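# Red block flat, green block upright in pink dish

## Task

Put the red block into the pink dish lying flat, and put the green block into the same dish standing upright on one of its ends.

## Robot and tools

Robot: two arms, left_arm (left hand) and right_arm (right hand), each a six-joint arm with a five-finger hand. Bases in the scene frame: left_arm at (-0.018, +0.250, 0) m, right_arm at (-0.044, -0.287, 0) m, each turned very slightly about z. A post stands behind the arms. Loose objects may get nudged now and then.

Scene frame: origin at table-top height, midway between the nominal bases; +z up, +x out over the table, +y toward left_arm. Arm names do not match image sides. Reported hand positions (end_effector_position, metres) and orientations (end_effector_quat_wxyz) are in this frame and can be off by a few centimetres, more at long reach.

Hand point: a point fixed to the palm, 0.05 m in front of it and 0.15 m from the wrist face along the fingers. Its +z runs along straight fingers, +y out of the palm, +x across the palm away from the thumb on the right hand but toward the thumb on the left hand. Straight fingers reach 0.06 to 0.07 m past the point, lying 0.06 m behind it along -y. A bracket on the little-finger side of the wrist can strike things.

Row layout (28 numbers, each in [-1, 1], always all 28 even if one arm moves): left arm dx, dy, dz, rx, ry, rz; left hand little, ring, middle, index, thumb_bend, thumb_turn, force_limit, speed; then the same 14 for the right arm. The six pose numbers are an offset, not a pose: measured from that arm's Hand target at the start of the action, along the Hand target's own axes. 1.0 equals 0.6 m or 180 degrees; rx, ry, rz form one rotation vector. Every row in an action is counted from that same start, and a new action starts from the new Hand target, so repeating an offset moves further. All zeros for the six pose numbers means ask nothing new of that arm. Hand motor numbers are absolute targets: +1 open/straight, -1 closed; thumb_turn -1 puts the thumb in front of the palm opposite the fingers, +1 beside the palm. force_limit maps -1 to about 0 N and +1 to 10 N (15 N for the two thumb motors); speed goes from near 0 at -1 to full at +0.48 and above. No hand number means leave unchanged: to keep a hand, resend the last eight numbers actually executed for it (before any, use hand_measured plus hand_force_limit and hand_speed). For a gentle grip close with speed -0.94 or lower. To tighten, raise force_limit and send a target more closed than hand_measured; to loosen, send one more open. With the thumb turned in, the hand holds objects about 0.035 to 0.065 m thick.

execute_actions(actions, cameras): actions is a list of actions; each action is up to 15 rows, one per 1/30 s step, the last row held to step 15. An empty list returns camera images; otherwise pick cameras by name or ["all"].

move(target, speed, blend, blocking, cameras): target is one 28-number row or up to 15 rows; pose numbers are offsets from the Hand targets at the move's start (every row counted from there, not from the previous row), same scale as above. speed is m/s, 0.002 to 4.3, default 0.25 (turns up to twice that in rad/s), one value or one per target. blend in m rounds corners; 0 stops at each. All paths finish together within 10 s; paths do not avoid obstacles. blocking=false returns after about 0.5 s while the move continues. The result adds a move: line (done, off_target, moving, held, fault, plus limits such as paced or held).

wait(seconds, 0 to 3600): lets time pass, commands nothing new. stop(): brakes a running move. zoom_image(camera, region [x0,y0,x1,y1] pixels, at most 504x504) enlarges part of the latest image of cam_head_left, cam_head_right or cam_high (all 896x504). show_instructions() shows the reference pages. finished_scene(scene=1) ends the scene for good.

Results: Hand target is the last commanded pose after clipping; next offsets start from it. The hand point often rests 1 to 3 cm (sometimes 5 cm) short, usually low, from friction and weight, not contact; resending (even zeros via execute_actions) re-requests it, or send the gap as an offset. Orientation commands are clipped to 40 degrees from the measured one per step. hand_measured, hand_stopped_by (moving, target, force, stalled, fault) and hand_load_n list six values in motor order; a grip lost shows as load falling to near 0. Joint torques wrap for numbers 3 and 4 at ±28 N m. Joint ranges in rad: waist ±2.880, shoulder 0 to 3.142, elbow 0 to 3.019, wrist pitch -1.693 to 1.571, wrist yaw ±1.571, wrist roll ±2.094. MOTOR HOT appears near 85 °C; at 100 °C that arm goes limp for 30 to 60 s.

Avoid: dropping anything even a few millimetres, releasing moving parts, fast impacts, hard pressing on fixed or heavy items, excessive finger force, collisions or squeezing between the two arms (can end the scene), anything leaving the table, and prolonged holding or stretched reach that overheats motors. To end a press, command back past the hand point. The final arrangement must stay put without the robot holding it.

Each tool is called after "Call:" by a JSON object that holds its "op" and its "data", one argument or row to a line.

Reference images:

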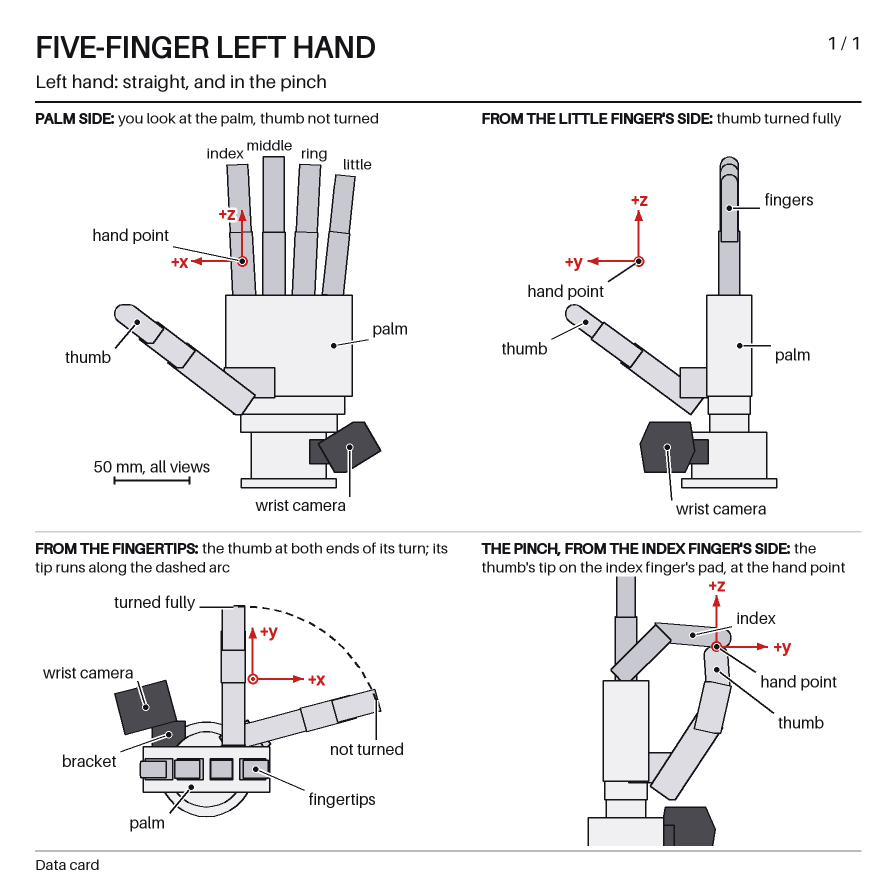

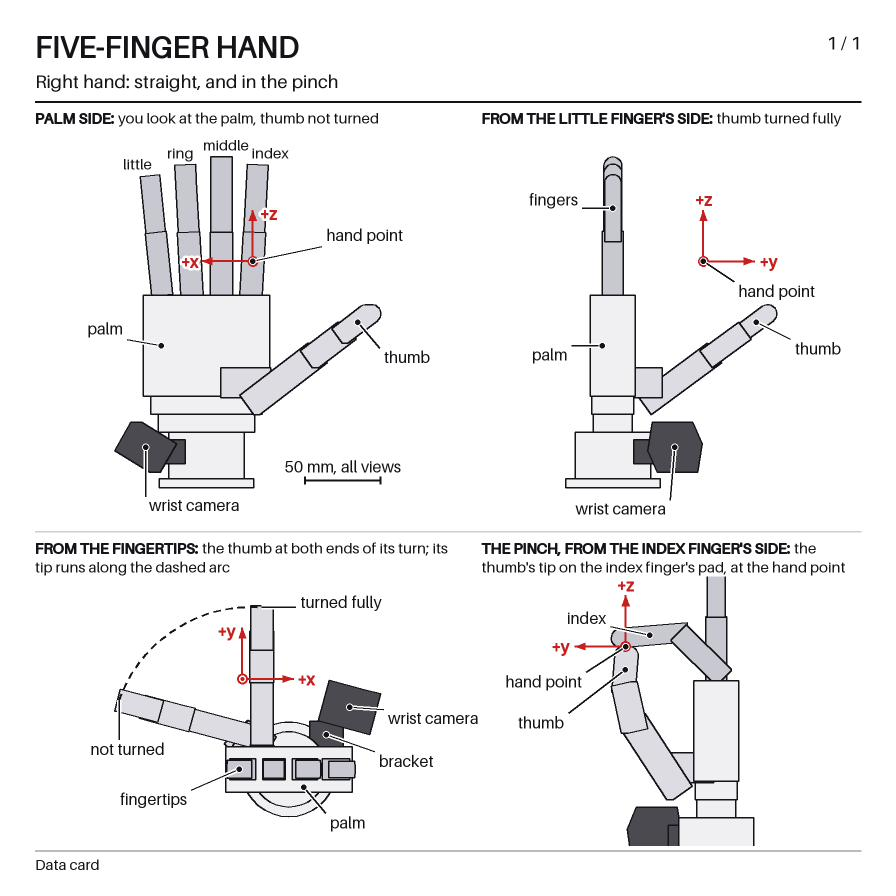

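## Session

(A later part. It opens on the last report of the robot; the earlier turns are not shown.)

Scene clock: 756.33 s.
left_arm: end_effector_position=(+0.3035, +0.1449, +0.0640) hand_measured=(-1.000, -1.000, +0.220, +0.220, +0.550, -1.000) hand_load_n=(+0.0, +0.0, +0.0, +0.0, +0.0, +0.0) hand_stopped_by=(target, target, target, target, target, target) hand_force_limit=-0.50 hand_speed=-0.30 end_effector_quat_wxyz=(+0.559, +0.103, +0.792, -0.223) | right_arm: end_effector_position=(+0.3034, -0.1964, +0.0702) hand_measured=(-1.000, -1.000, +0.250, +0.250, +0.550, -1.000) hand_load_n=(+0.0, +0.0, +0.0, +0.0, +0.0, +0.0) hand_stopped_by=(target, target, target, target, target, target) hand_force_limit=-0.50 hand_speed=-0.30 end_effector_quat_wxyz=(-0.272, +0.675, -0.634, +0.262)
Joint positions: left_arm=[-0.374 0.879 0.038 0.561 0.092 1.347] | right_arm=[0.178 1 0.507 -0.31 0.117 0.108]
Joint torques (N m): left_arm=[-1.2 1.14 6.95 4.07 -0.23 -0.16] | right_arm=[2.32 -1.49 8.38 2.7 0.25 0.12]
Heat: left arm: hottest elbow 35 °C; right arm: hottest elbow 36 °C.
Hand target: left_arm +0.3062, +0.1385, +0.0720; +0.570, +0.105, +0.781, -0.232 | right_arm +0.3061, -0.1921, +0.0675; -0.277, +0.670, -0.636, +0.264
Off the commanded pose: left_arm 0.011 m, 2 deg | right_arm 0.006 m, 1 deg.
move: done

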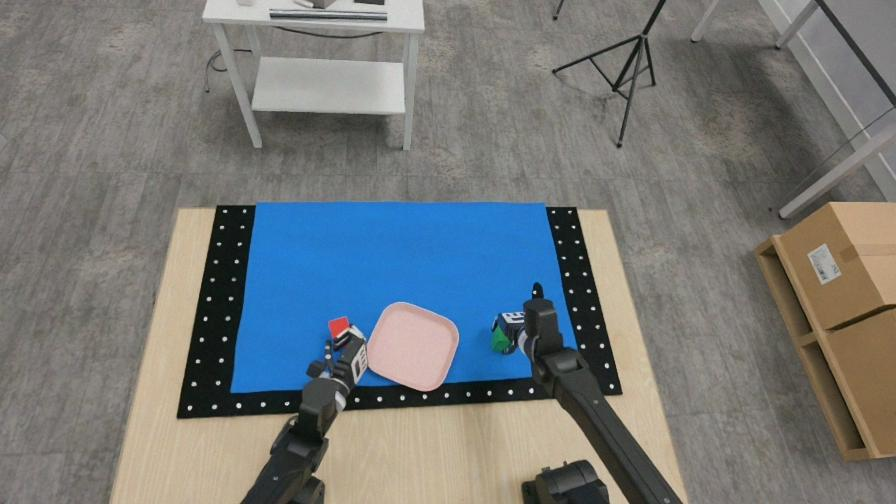

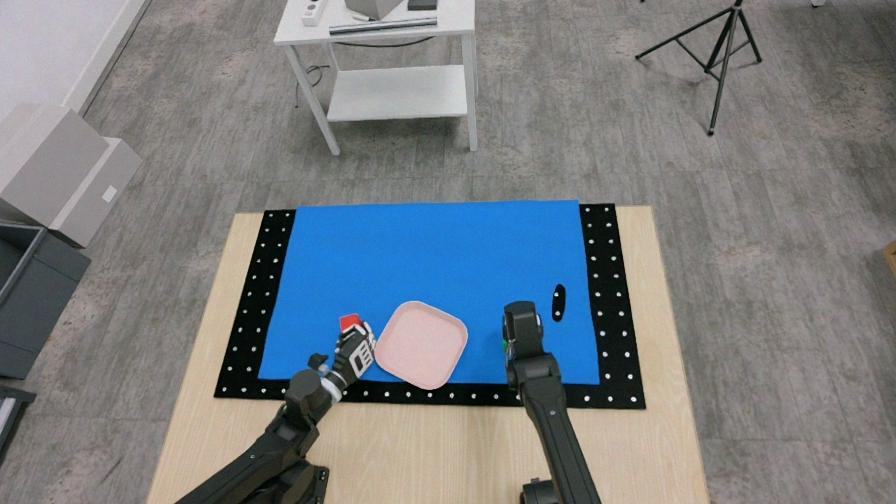

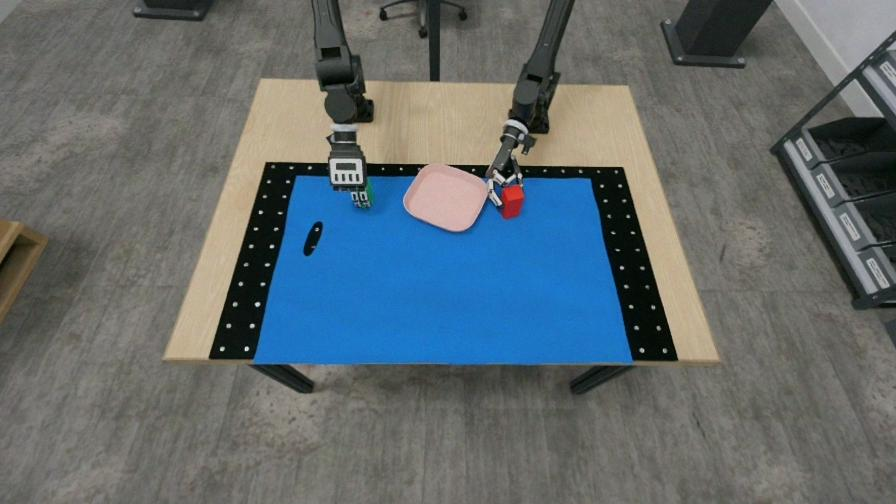

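Call:
{"op": "move", "data": {
  "target": [0,0,0,0,0,0,-1,-1,0.0,0.0,0.3,-1,-0.5,-0.92,0,0,0,0,0,0,-1,-1,0.0,0.0,0.3,-1,-0.5,-0.92],
  "speed": 0.05,
  "cameras": ["cam_high","cam_head_left"]
}}

Call:
{"op": "zoom_image", "data": {
  "camera": "cam_high",
  "region": [440, 120, 560, 240]
}}

Call:
{"op": "zoom_image", "data": {
  "camera": "cam_high",
  "region": [300, 120, 420, 240]
}}

Call:
{"op": "zoom_image", "data": {
  "camera": "cam_head_left",
  "region": [290, 290, 410, 410]
}}

Call:
{"op": "zoom_image", "data": {
  "camera": "cam_head_left",
  "region": [470, 280, 570, 380]
}}

Scene clock: 777.23 s.
left_arm: end_effector_position=(+0.3030, +0.1434, +0.0638) hand_measured=(-1.000, -1.000, +0.162, +0.140, +0.518, -1.000) hand_load_n=(+0.5, +0.0, +2.5, +3.0, +5.5, -0.5) hand_stopped_by=(target, target, force, force, force, target) hand_force_limit=-0.50 hand_speed=-0.92 end_effector_quat_wxyz=(+0.558, +0.105, +0.792, -0.226) | right_arm: end_effector_position=(+0.3034, -0.1964, +0.0702) hand_measured=(-1.000, -1.000, +0.146, +0.132, +0.492, -1.000) hand_load_n=(+0.0, +0.5, +3.0, +2.0, +3.5, -0.5) hand_stopped_by=(target, target, force, force, force, target) hand_force_limit=-0.50 hand_speed=-0.92 end_effector_quat_wxyz=(-0.272, +0.675, -0.634, +0.262)
Joint positions: left_arm=[-0.375 0.879 0.038 0.561 0.097 1.346] | right_arm=[0.178 1 0.507 -0.31 0.117 0.108]
Joint torques (N m): left_arm=[-1.32 0.79 6.93 4.03 -0.23 -0.16] | right_arm=[2.32 -1.55 8.38 2.7 0.24 0.11]
Heat: left arm: hottest elbow 35 °C; right arm: hottest elbow 36 °C.
Hand target: left_arm +0.3062, +0.1385, +0.0720; +0.570, +0.105, +0.781, -0.232 | right_arm +0.3061, -0.1921, +0.0675; -0.277, +0.670, -0.636, +0.264
Off the commanded pose: left_arm 0.010 m, 2 deg | right_arm 0.006 m, 1 deg.
move: done
Images, in order (width x height): cam_head_left 896x504, cam_high 896x504.

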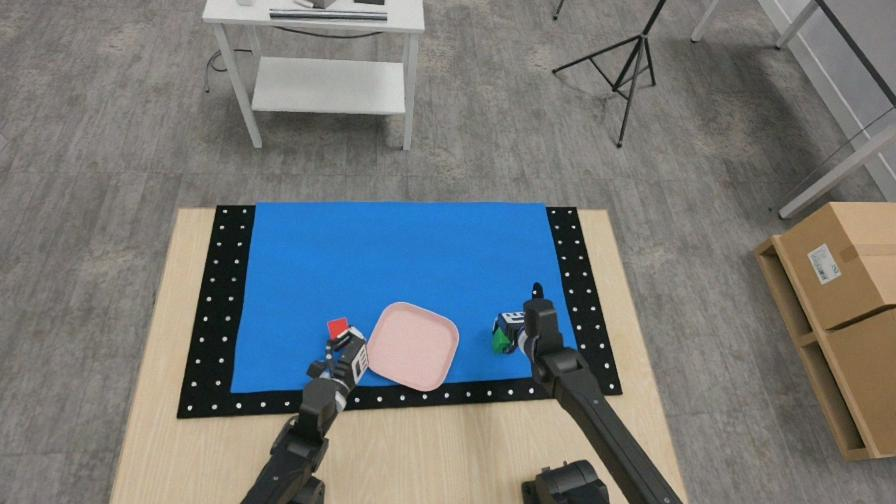

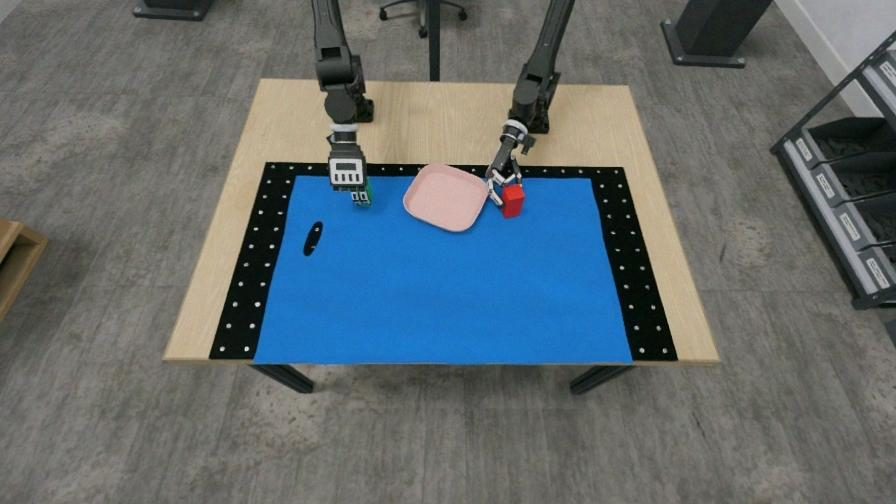

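Scaled by 4.200.

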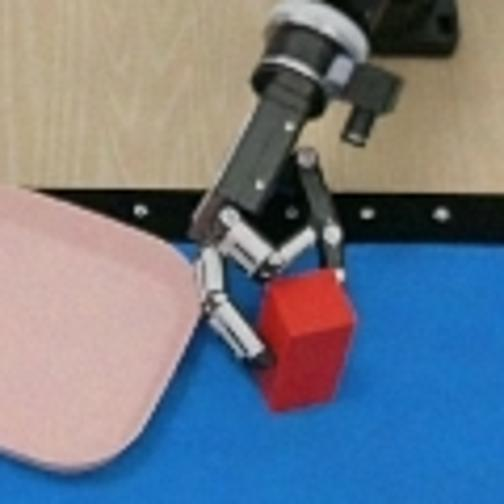

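Scaled by 4.200.

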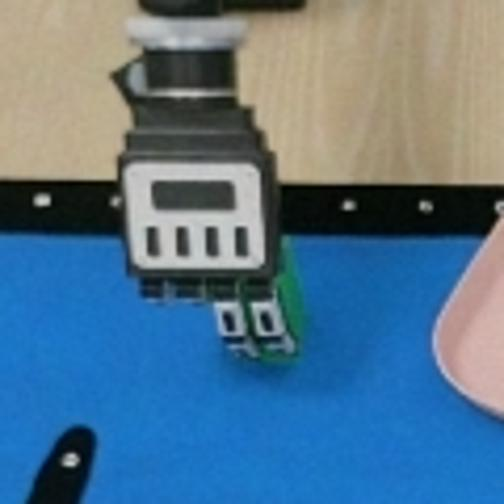

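Scaled by 4.200.

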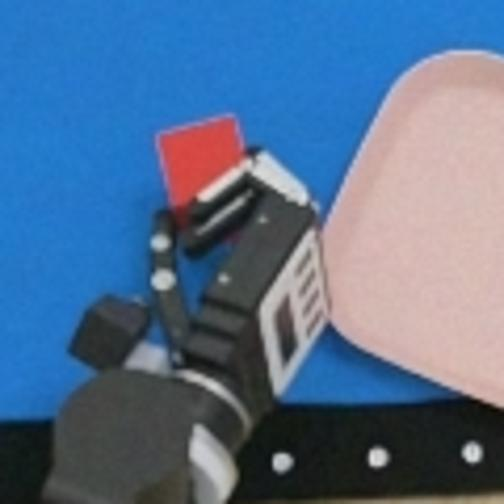

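Scaled by 5.040.

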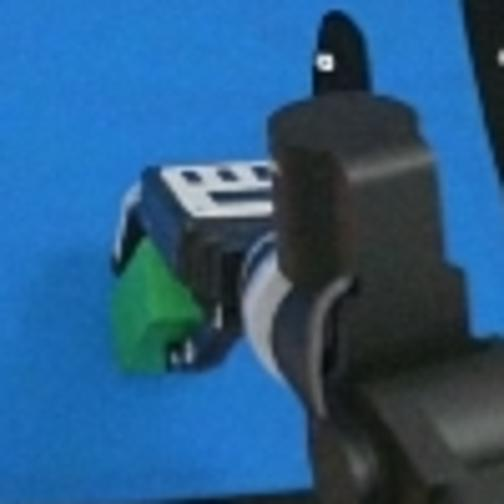

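Call:
{"op": "move", "data": {
  "target": [-0.1878,-0.0484,-0.0484,0,0,0,-1,-1,0.0,0.0,0.3,-1,-0.5,-0.92,0,-0.1178,-0.1178,0,0,0,-1,-1,0.0,0.0,0.3,-1,-0.5,-0.92],
  "speed": 0.08,
  "cameras": ["cam_high","cam_head_left"]
}}

Call:
{"op": "zoom_image", "data": {
  "camera": "cam_high",
  "region": [440, 80, 560, 200]
}}

Call:
{"op": "zoom_image", "data": {
  "camera": "cam_high",
  "region": [300, 80, 420, 200]
}}

Call:
{"op": "zoom_image", "data": {
  "camera": "cam_head_left",
  "region": [280, 260, 420, 400]
}}

Scene clock: 799.77 s.
left_arm: end_effector_position=(+0.2995, +0.1456, +0.1566) hand_measured=(-1.000, -1.000, +0.162, +0.140, +0.518, -1.000) hand_load_n=(+0.0, +0.0, +2.0, +1.5, +3.5, +0.5) hand_stopped_by=(target, target, force, force, force, target) hand_force_limit=-0.50 hand_speed=-0.92 end_effector_quat_wxyz=(+0.551, +0.103, +0.797, -0.223) | right_arm: end_effector_position=(+0.2866, -0.2000, +0.1284) hand_measured=(-1.000, -1.000, +0.146, +0.132, +0.492, -1.000) hand_load_n=(+0.0, +0.0, +3.0, +2.0, +3.0, -0.5) hand_stopped_by=(target, target, force, force, force, target) hand_force_limit=-0.50 hand_speed=-0.92 end_effector_quat_wxyz=(-0.248, +0.684, -0.641, +0.245)
Joint positions: left_arm=[-0.375 0.457 0.245 -0.086 0.094 1.344] | right_arm=[0.178 0.899 0.642 -0.609 0.117 0.109]
Joint torques (N m): left_arm=[-0.97 0.85 14.12 1.91 -0.02 -0.15] | right_arm=[2.26 -2.84 15.17 1.14 0.19 0.11]
Heat: left arm: hottest elbow 35 °C; right arm: hottest elbow 36 °C.
Hand target: left_arm +0.3063, +0.1385, +0.1920; +0.570, +0.105, +0.781, -0.232 | right_arm +0.3061, -0.1920, +0.1675; -0.277, +0.670, -0.636, +0.264
Off the commanded pose: left_arm 0.037 m, 3 deg | right_arm 0.044 m, 4 deg.
move: off_target (left_arm, right_arm)
Images, in order (width x height): cam_head_left 896x504, cam_high 896x504.

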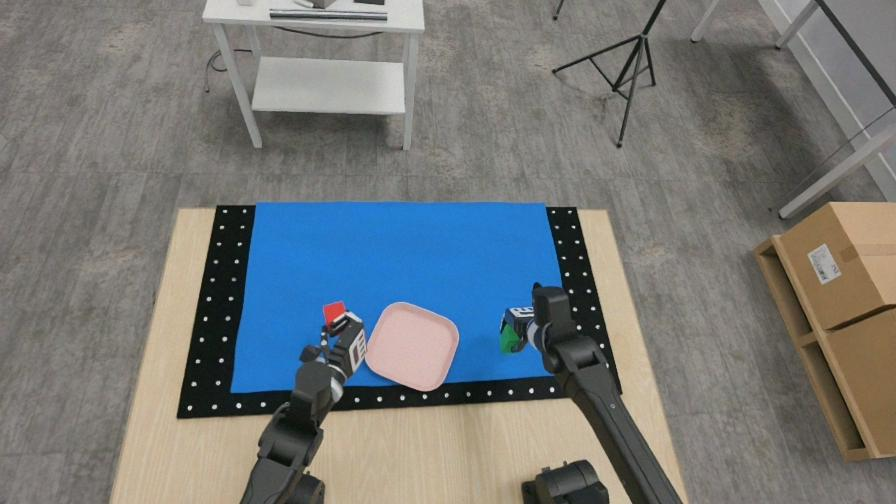

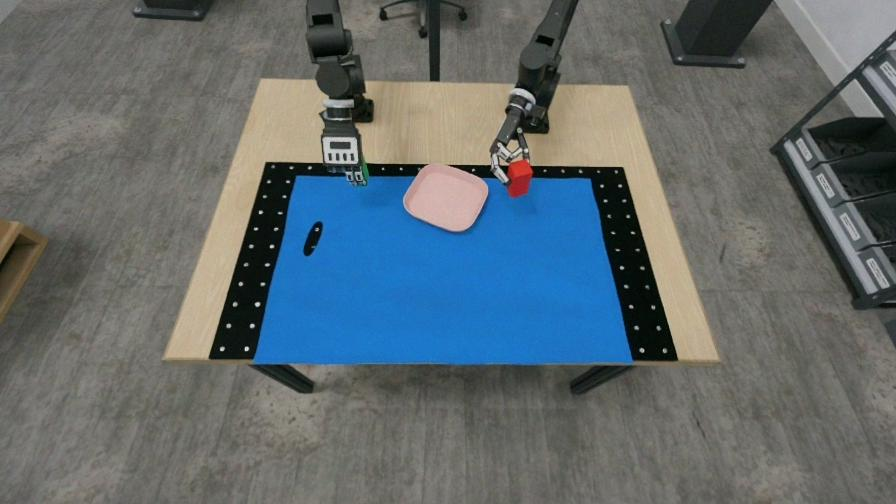

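Scaled by 4.200.

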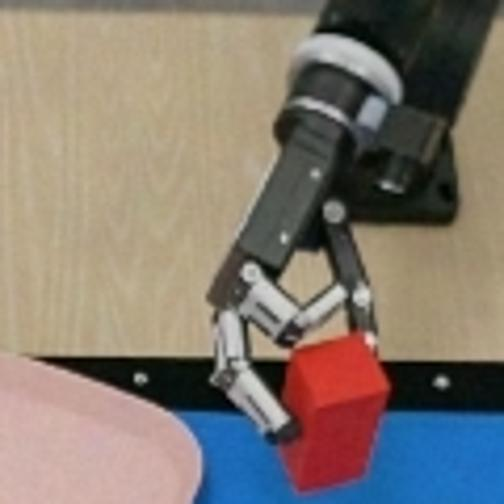

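Scaled by 4.200.

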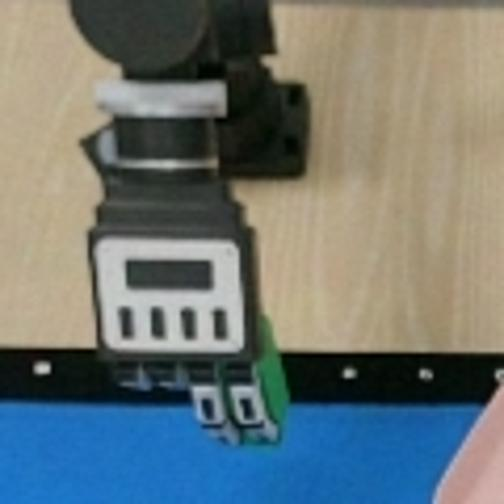

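Scaled by 3.600.

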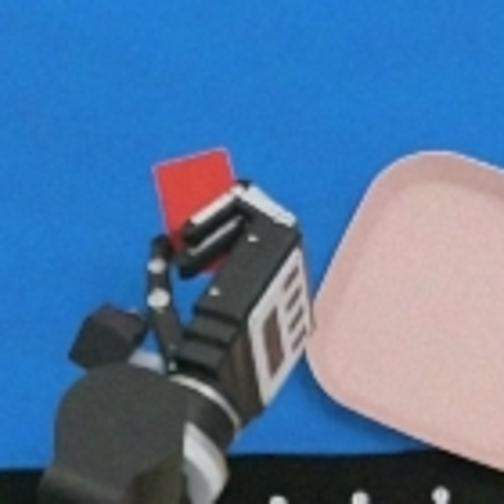

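Call:
{"op": "move", "data": {
  "target": [0.0093,-0.2085,0.0483,0,0.3536,-0.3536,-1,-1,0.0,0.0,0.3,-1,-0.5,-0.92,0,0,0,0,0,0,-1,-1,0.0,0.0,0.3,-1,-0.5,-0.92],
  "speed": 0.1,
  "cameras": ["all"]
}}

Call:
{"op": "zoom_image", "data": {
  "camera": "cam_high",
  "region": [380, 80, 540, 240]
}}

Call:
{"op": "zoom_image", "data": {
  "camera": "cam_head_left",
  "region": [300, 260, 480, 440]
}}

Scene clock: 869.30 s.
left_arm: end_effector_position=(+0.2605, +0.0170, +0.1927) hand_measured=(-1.000, -1.000, +0.162, +0.140, +0.518, -1.000) hand_load_n=(+0.5, +0.0, +2.5, +1.5, +3.0, +0.0) hand_stopped_by=(target, target, force, force, force, target) hand_force_limit=-0.50 hand_speed=-0.92 end_effector_quat_wxyz=(-0.110, -0.192, +0.895, -0.387) | right_arm: end_effector_position=(+0.2866, -0.2000, +0.1284) hand_measured=(-1.000, -1.000, +0.146, +0.132, +0.492, -1.000) hand_load_n=(+0.0, +0.5, +2.5, +2.0, +3.0, -0.5) hand_stopped_by=(target, target, force, force, force, target) hand_force_limit=-0.50 hand_speed=-0.92 end_effector_quat_wxyz=(-0.248, +0.684, -0.641, +0.245)
Joint positions: left_arm=[-0.296 1.258 1.024 -1.054 0.79 0.694] | right_arm=[0.178 0.899 0.642 -0.609 0.117 0.109]
Joint torques (N m): left_arm=[0.73 -5.19 12.37 0.4 0.83 -0.26] | right_arm=[2.26 -2.84 15.16 1.14 0.19 0.11]
Heat: left arm: hottest elbow 44 °C; right arm: hottest elbow 43 °C.
Hand target: left_arm +0.2753, +0.0151, +0.2101; -0.104, -0.201, +0.890, -0.397 | right_arm +0.3061, -0.1920, +0.1675; -0.277, +0.670, -0.636, +0.264
Off the commanded pose: left_arm 0.023 m, 2 deg | right_arm 0.044 m, 4 deg.
move: off_target (left_arm)

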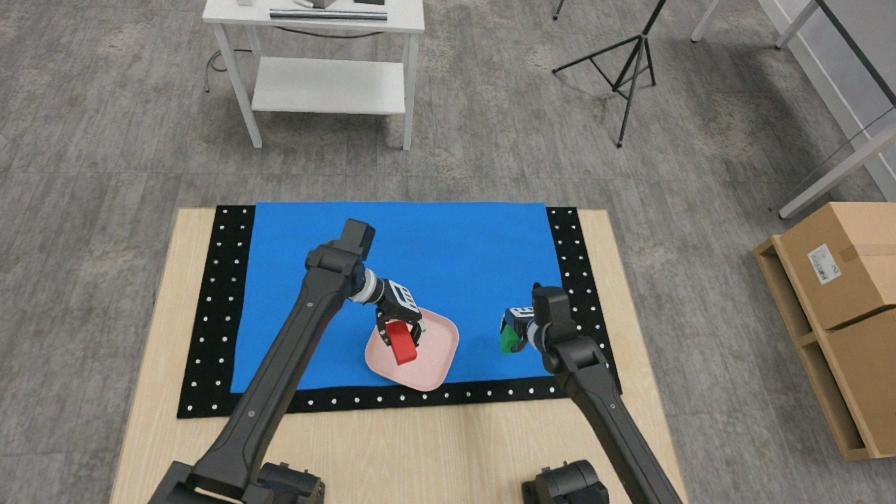

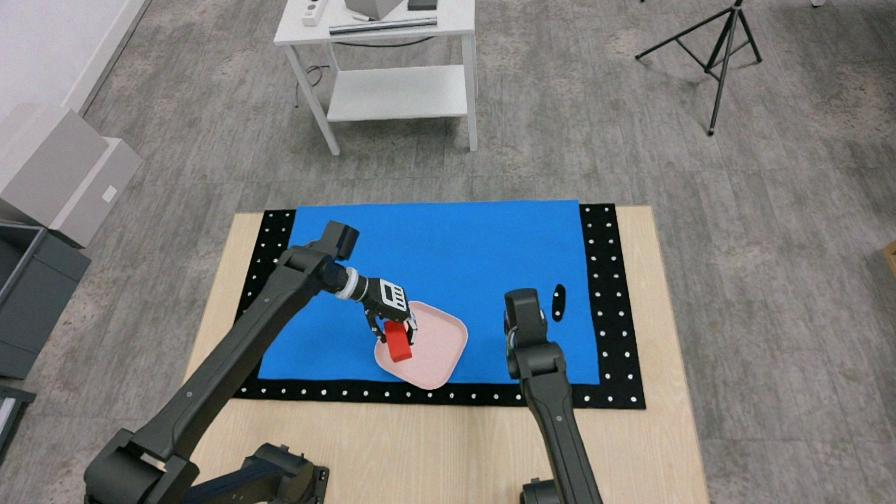

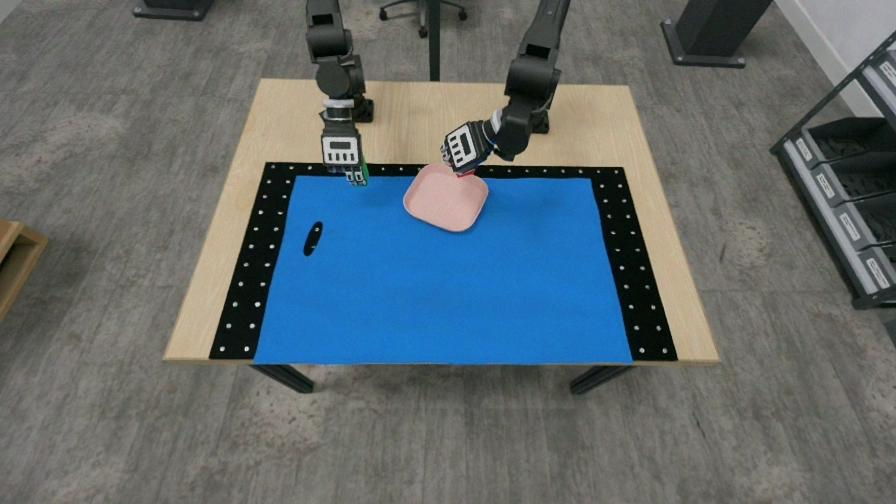

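Scaled by 3.150.

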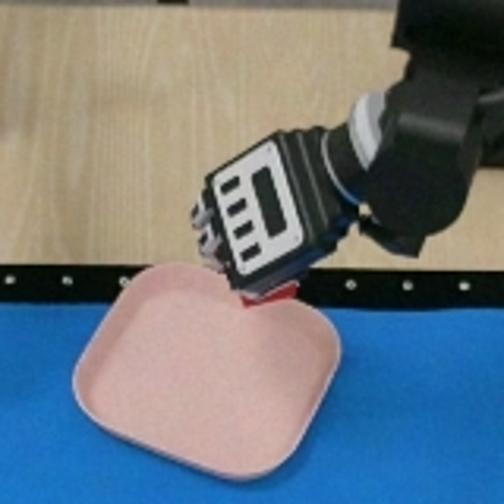

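Scaled by 2.800.

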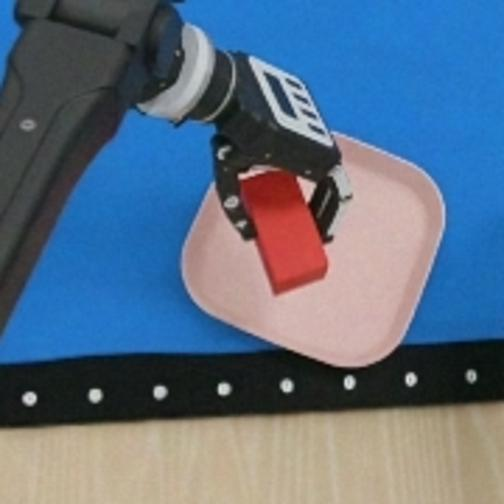

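Call:
{"op": "move", "data": {
  "target": [-0.0755,0.0845,0.1028,0,0,0,-1,-1,0.0,0.0,0.3,-1,-0.5,-0.92,0,0,0,0,0,0,-1,-1,0.0,0.0,0.3,-1,-0.5,-0.92],
  "speed": 0.06,
  "cameras": ["all"]
}}

Call:
{"op": "zoom_image", "data": {
  "camera": "cam_high",
  "region": [400, 110, 520, 230]
}}

Call:
{"op": "zoom_image", "data": {
  "camera": "cam_head_left",
  "region": [340, 280, 480, 420]
}}

Call:
{"op": "zoom_image", "data": {
  "camera": "cam_head_right",
  "region": [340, 280, 480, 420]
}}

Scene clock: 923.53 s.
left_arm: end_effector_position=(+0.2819, +0.0122, +0.1194) hand_measured=(-1.000, -1.000, +0.162, +0.140, +0.518, -1.000) hand_load_n=(+0.0, +0.0, +2.5, +1.0, +3.5, -0.5) hand_stopped_by=(target, target, force, force, force, target) hand_force_limit=-0.50 hand_speed=-0.92 end_effector_quat_wxyz=(-0.111, -0.197, +0.894, -0.387) | right_arm: end_effector_position=(+0.2866, -0.2000, +0.1284) hand_measured=(-1.000, -1.000, +0.146, +0.132, +0.492, -1.000) hand_load_n=(+0.0, -0.5, +3.0, +1.5, +3.0, -0.5) hand_stopped_by=(target, target, force, force, force, target) hand_force_limit=-0.50 hand_speed=-0.92 end_effector_quat_wxyz=(-0.248, +0.684, -0.641, +0.245)
Joint positions: left_arm=[-0.288 1.386 0.938 -0.844 0.792 0.692] | right_arm=[0.178 0.899 0.642 -0.609 0.117 0.109]
Joint torques (N m): left_arm=[0.73 -6.24 8.17 2.09 0.83 -0.18] | right_arm=[2.2 -2.78 15.17 1.16 0.19 0.11]
Heat: left arm: hottest elbow 41 °C; right arm: hottest elbow 45 °C.
Hand target: left_arm +0.2922, +0.0121, +0.1199; -0.104, -0.201, +0.890, -0.397 | right_arm +0.3061, -0.1920, +0.1675; -0.277, +0.670, -0.636, +0.264
Off the commanded pose: left_arm 0.010 m, 1 deg | right_arm 0.044 m, 4 deg.
move: done

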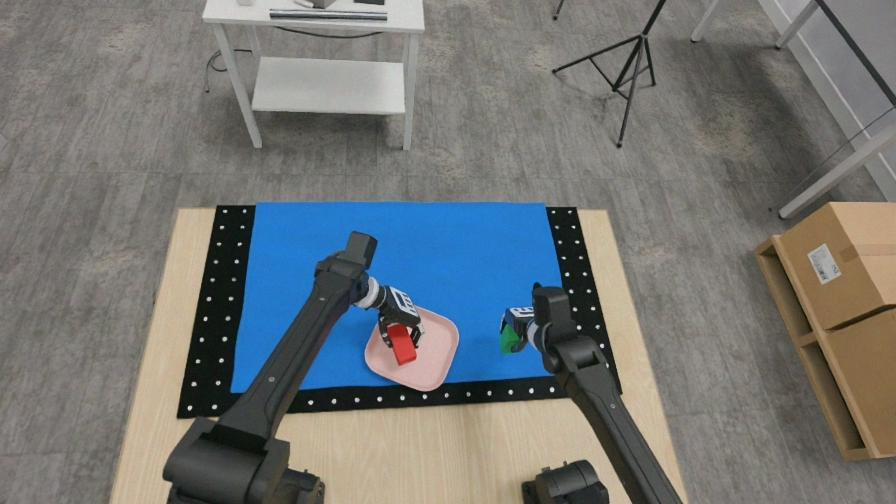

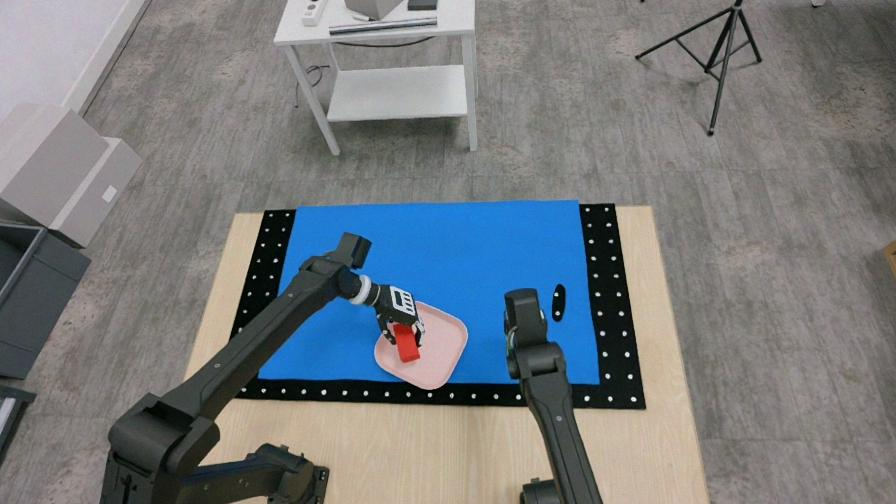

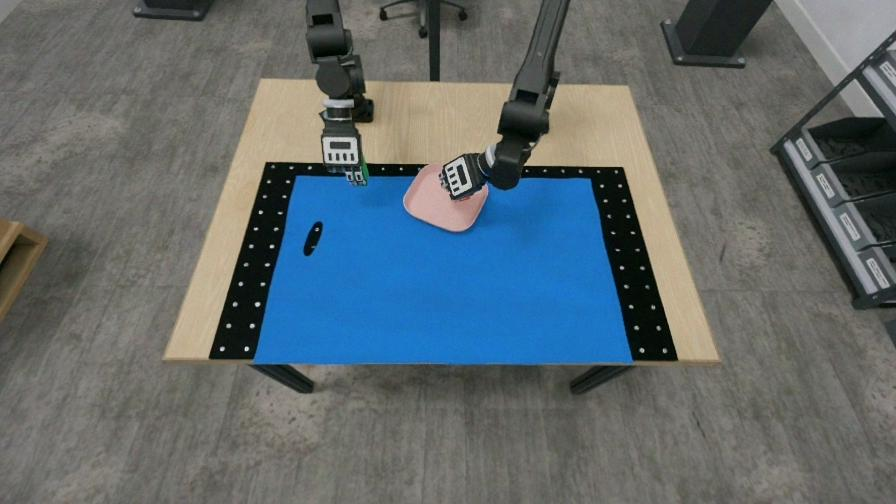

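Scaled by 4.200.

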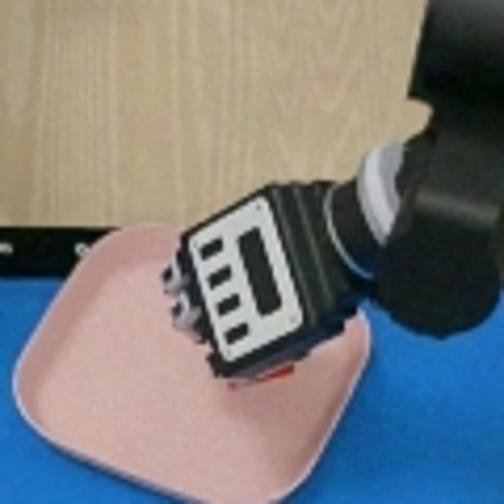

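Scaled by 3.600.

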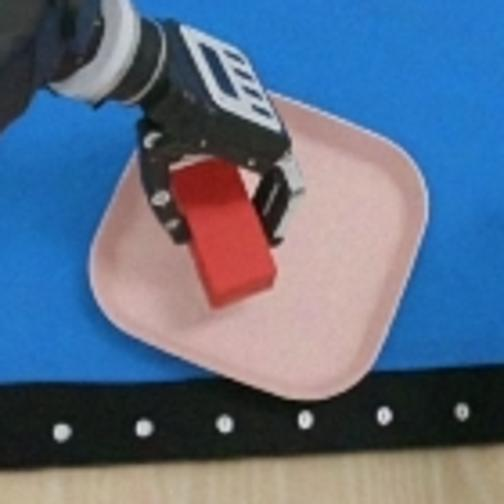

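Scaled by 3.600.

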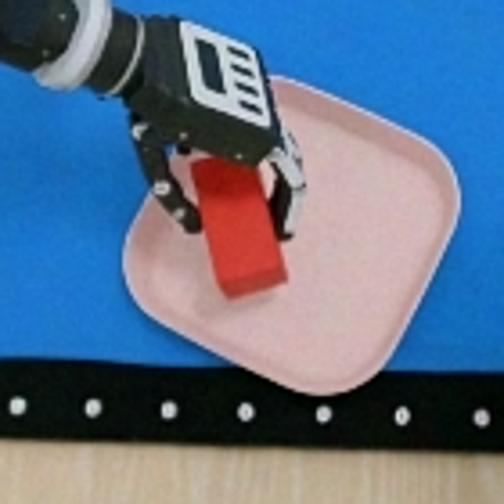

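Call:
{"op": "move", "data": {
  "target": [-0.016,0.046,0.0387,0,0,0,-1,-1,0.0,0.0,0.3,-1,-0.5,-0.92,0,0,0,0,0,0,-1,-1,0.0,0.0,0.3,-1,-0.5,-0.92],
  "speed": 0.05,
  "cameras": ["all"]
}}

Call:
{"op": "zoom_image", "data": {
  "camera": "cam_high",
  "region": [400, 110, 520, 230]
}}

Call:
{"op": "zoom_image", "data": {
  "camera": "cam_head_left",
  "region": [340, 280, 480, 420]
}}

Call:
{"op": "zoom_image", "data": {
  "camera": "cam_head_right",
  "region": [340, 280, 480, 420]
}}

Scene clock: 953.10 s.
left_arm: end_effector_position=(+0.2781, +0.0135, +0.0832) hand_measured=(-1.000, -1.000, +0.162, +0.140, +0.518, -1.000) hand_load_n=(+0.0, +0.0, +2.5, +1.0, +3.5, +0.0) hand_stopped_by=(target, target, force, force, force, target) hand_force_limit=-0.50 hand_speed=-0.92 end_effector_quat_wxyz=(-0.110, -0.197, +0.894, -0.388) | right_arm: end_effector_position=(+0.2866, -0.2000, +0.1284) hand_measured=(-1.000, -1.000, +0.146, +0.132, +0.492, -1.000) hand_load_n=(+0.5, +0.0, +3.0, +2.0, +3.5, -1.0) hand_stopped_by=(target, target, force, force, force, target) hand_force_limit=-0.50 hand_speed=-0.92 end_effector_quat_wxyz=(-0.248, +0.684, -0.641, +0.245)
Joint positions: left_arm=[-0.288 1.426 0.871 -0.735 0.792 0.692] | right_arm=[0.178 0.899 0.642 -0.609 0.117 0.109]
Joint torques (N m): left_arm=[0.56 -6.01 7.75 2.02 0.84 -0.15] | right_arm=[2.2 -2.84 15.16 1.14 0.19 0.11]
Heat: left arm: hottest elbow 39 °C; right arm: hottest elbow 46 °C.
Hand target: left_arm +0.2881, +0.0141, +0.0828; -0.104, -0.201, +0.890, -0.397 | right_arm +0.3061, -0.1920, +0.1675; -0.277, +0.670, -0.636, +0.264
Off the commanded pose: left_arm 0.010 m, 1 deg | right_arm 0.044 m, 4 deg.
move: done

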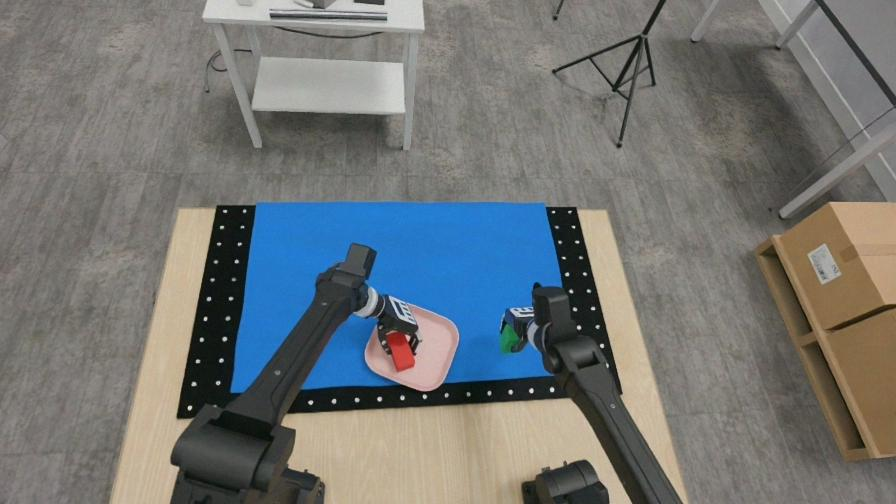

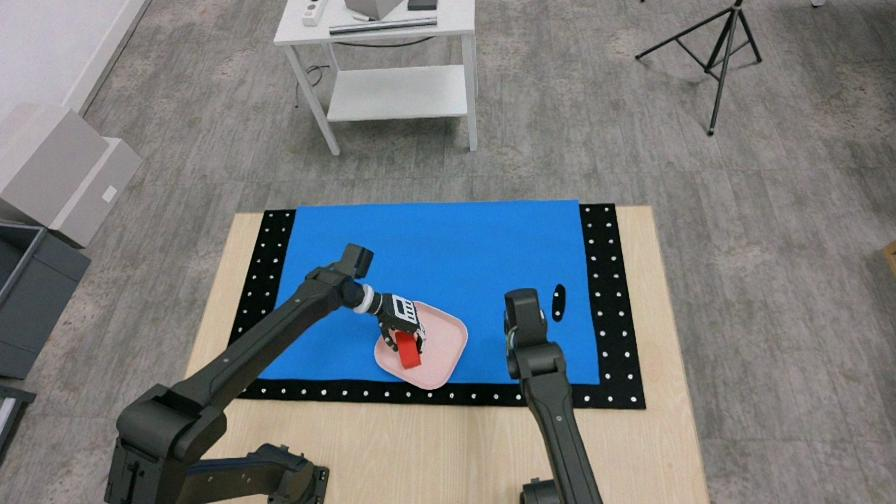

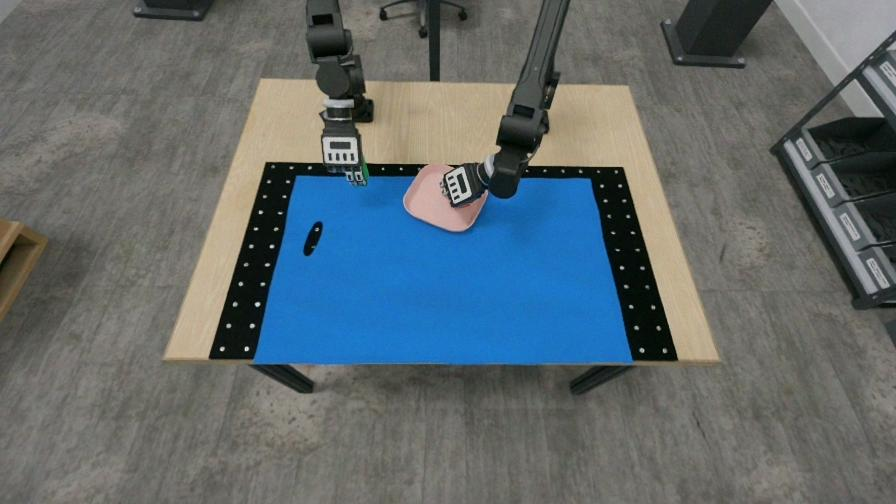

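Scaled by 4.200.

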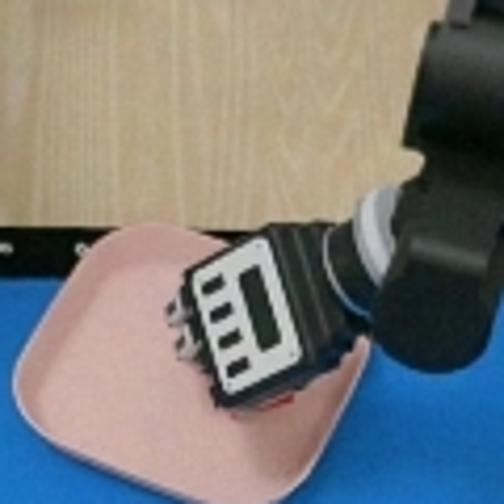

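Scaled by 3.600.

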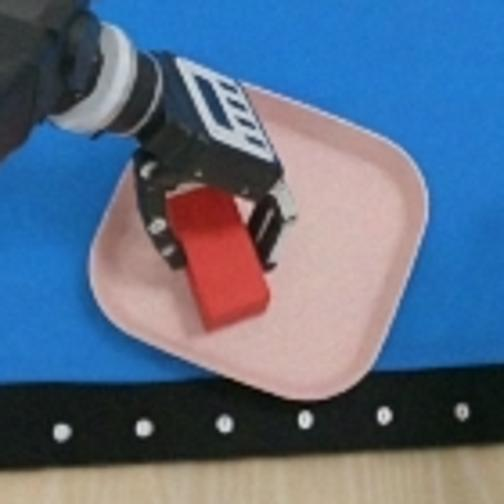

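Scaled by 3.600.

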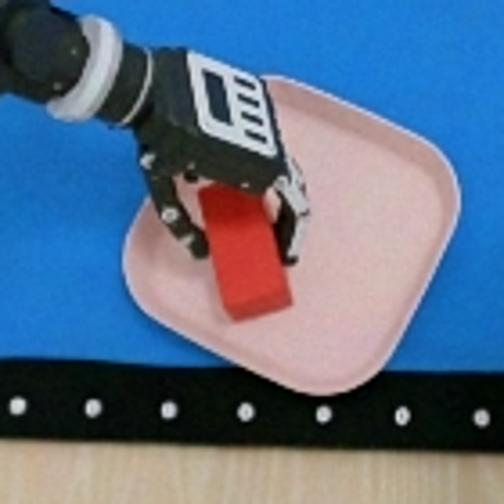

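Call:
{"op": "zoom_image", "data": {
  "camera": "cam_head_left",
  "region": [360, 320, 440, 400]
}}

Scaled by 6.300.

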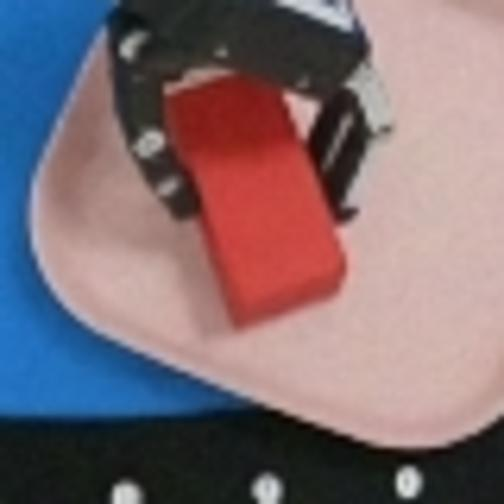

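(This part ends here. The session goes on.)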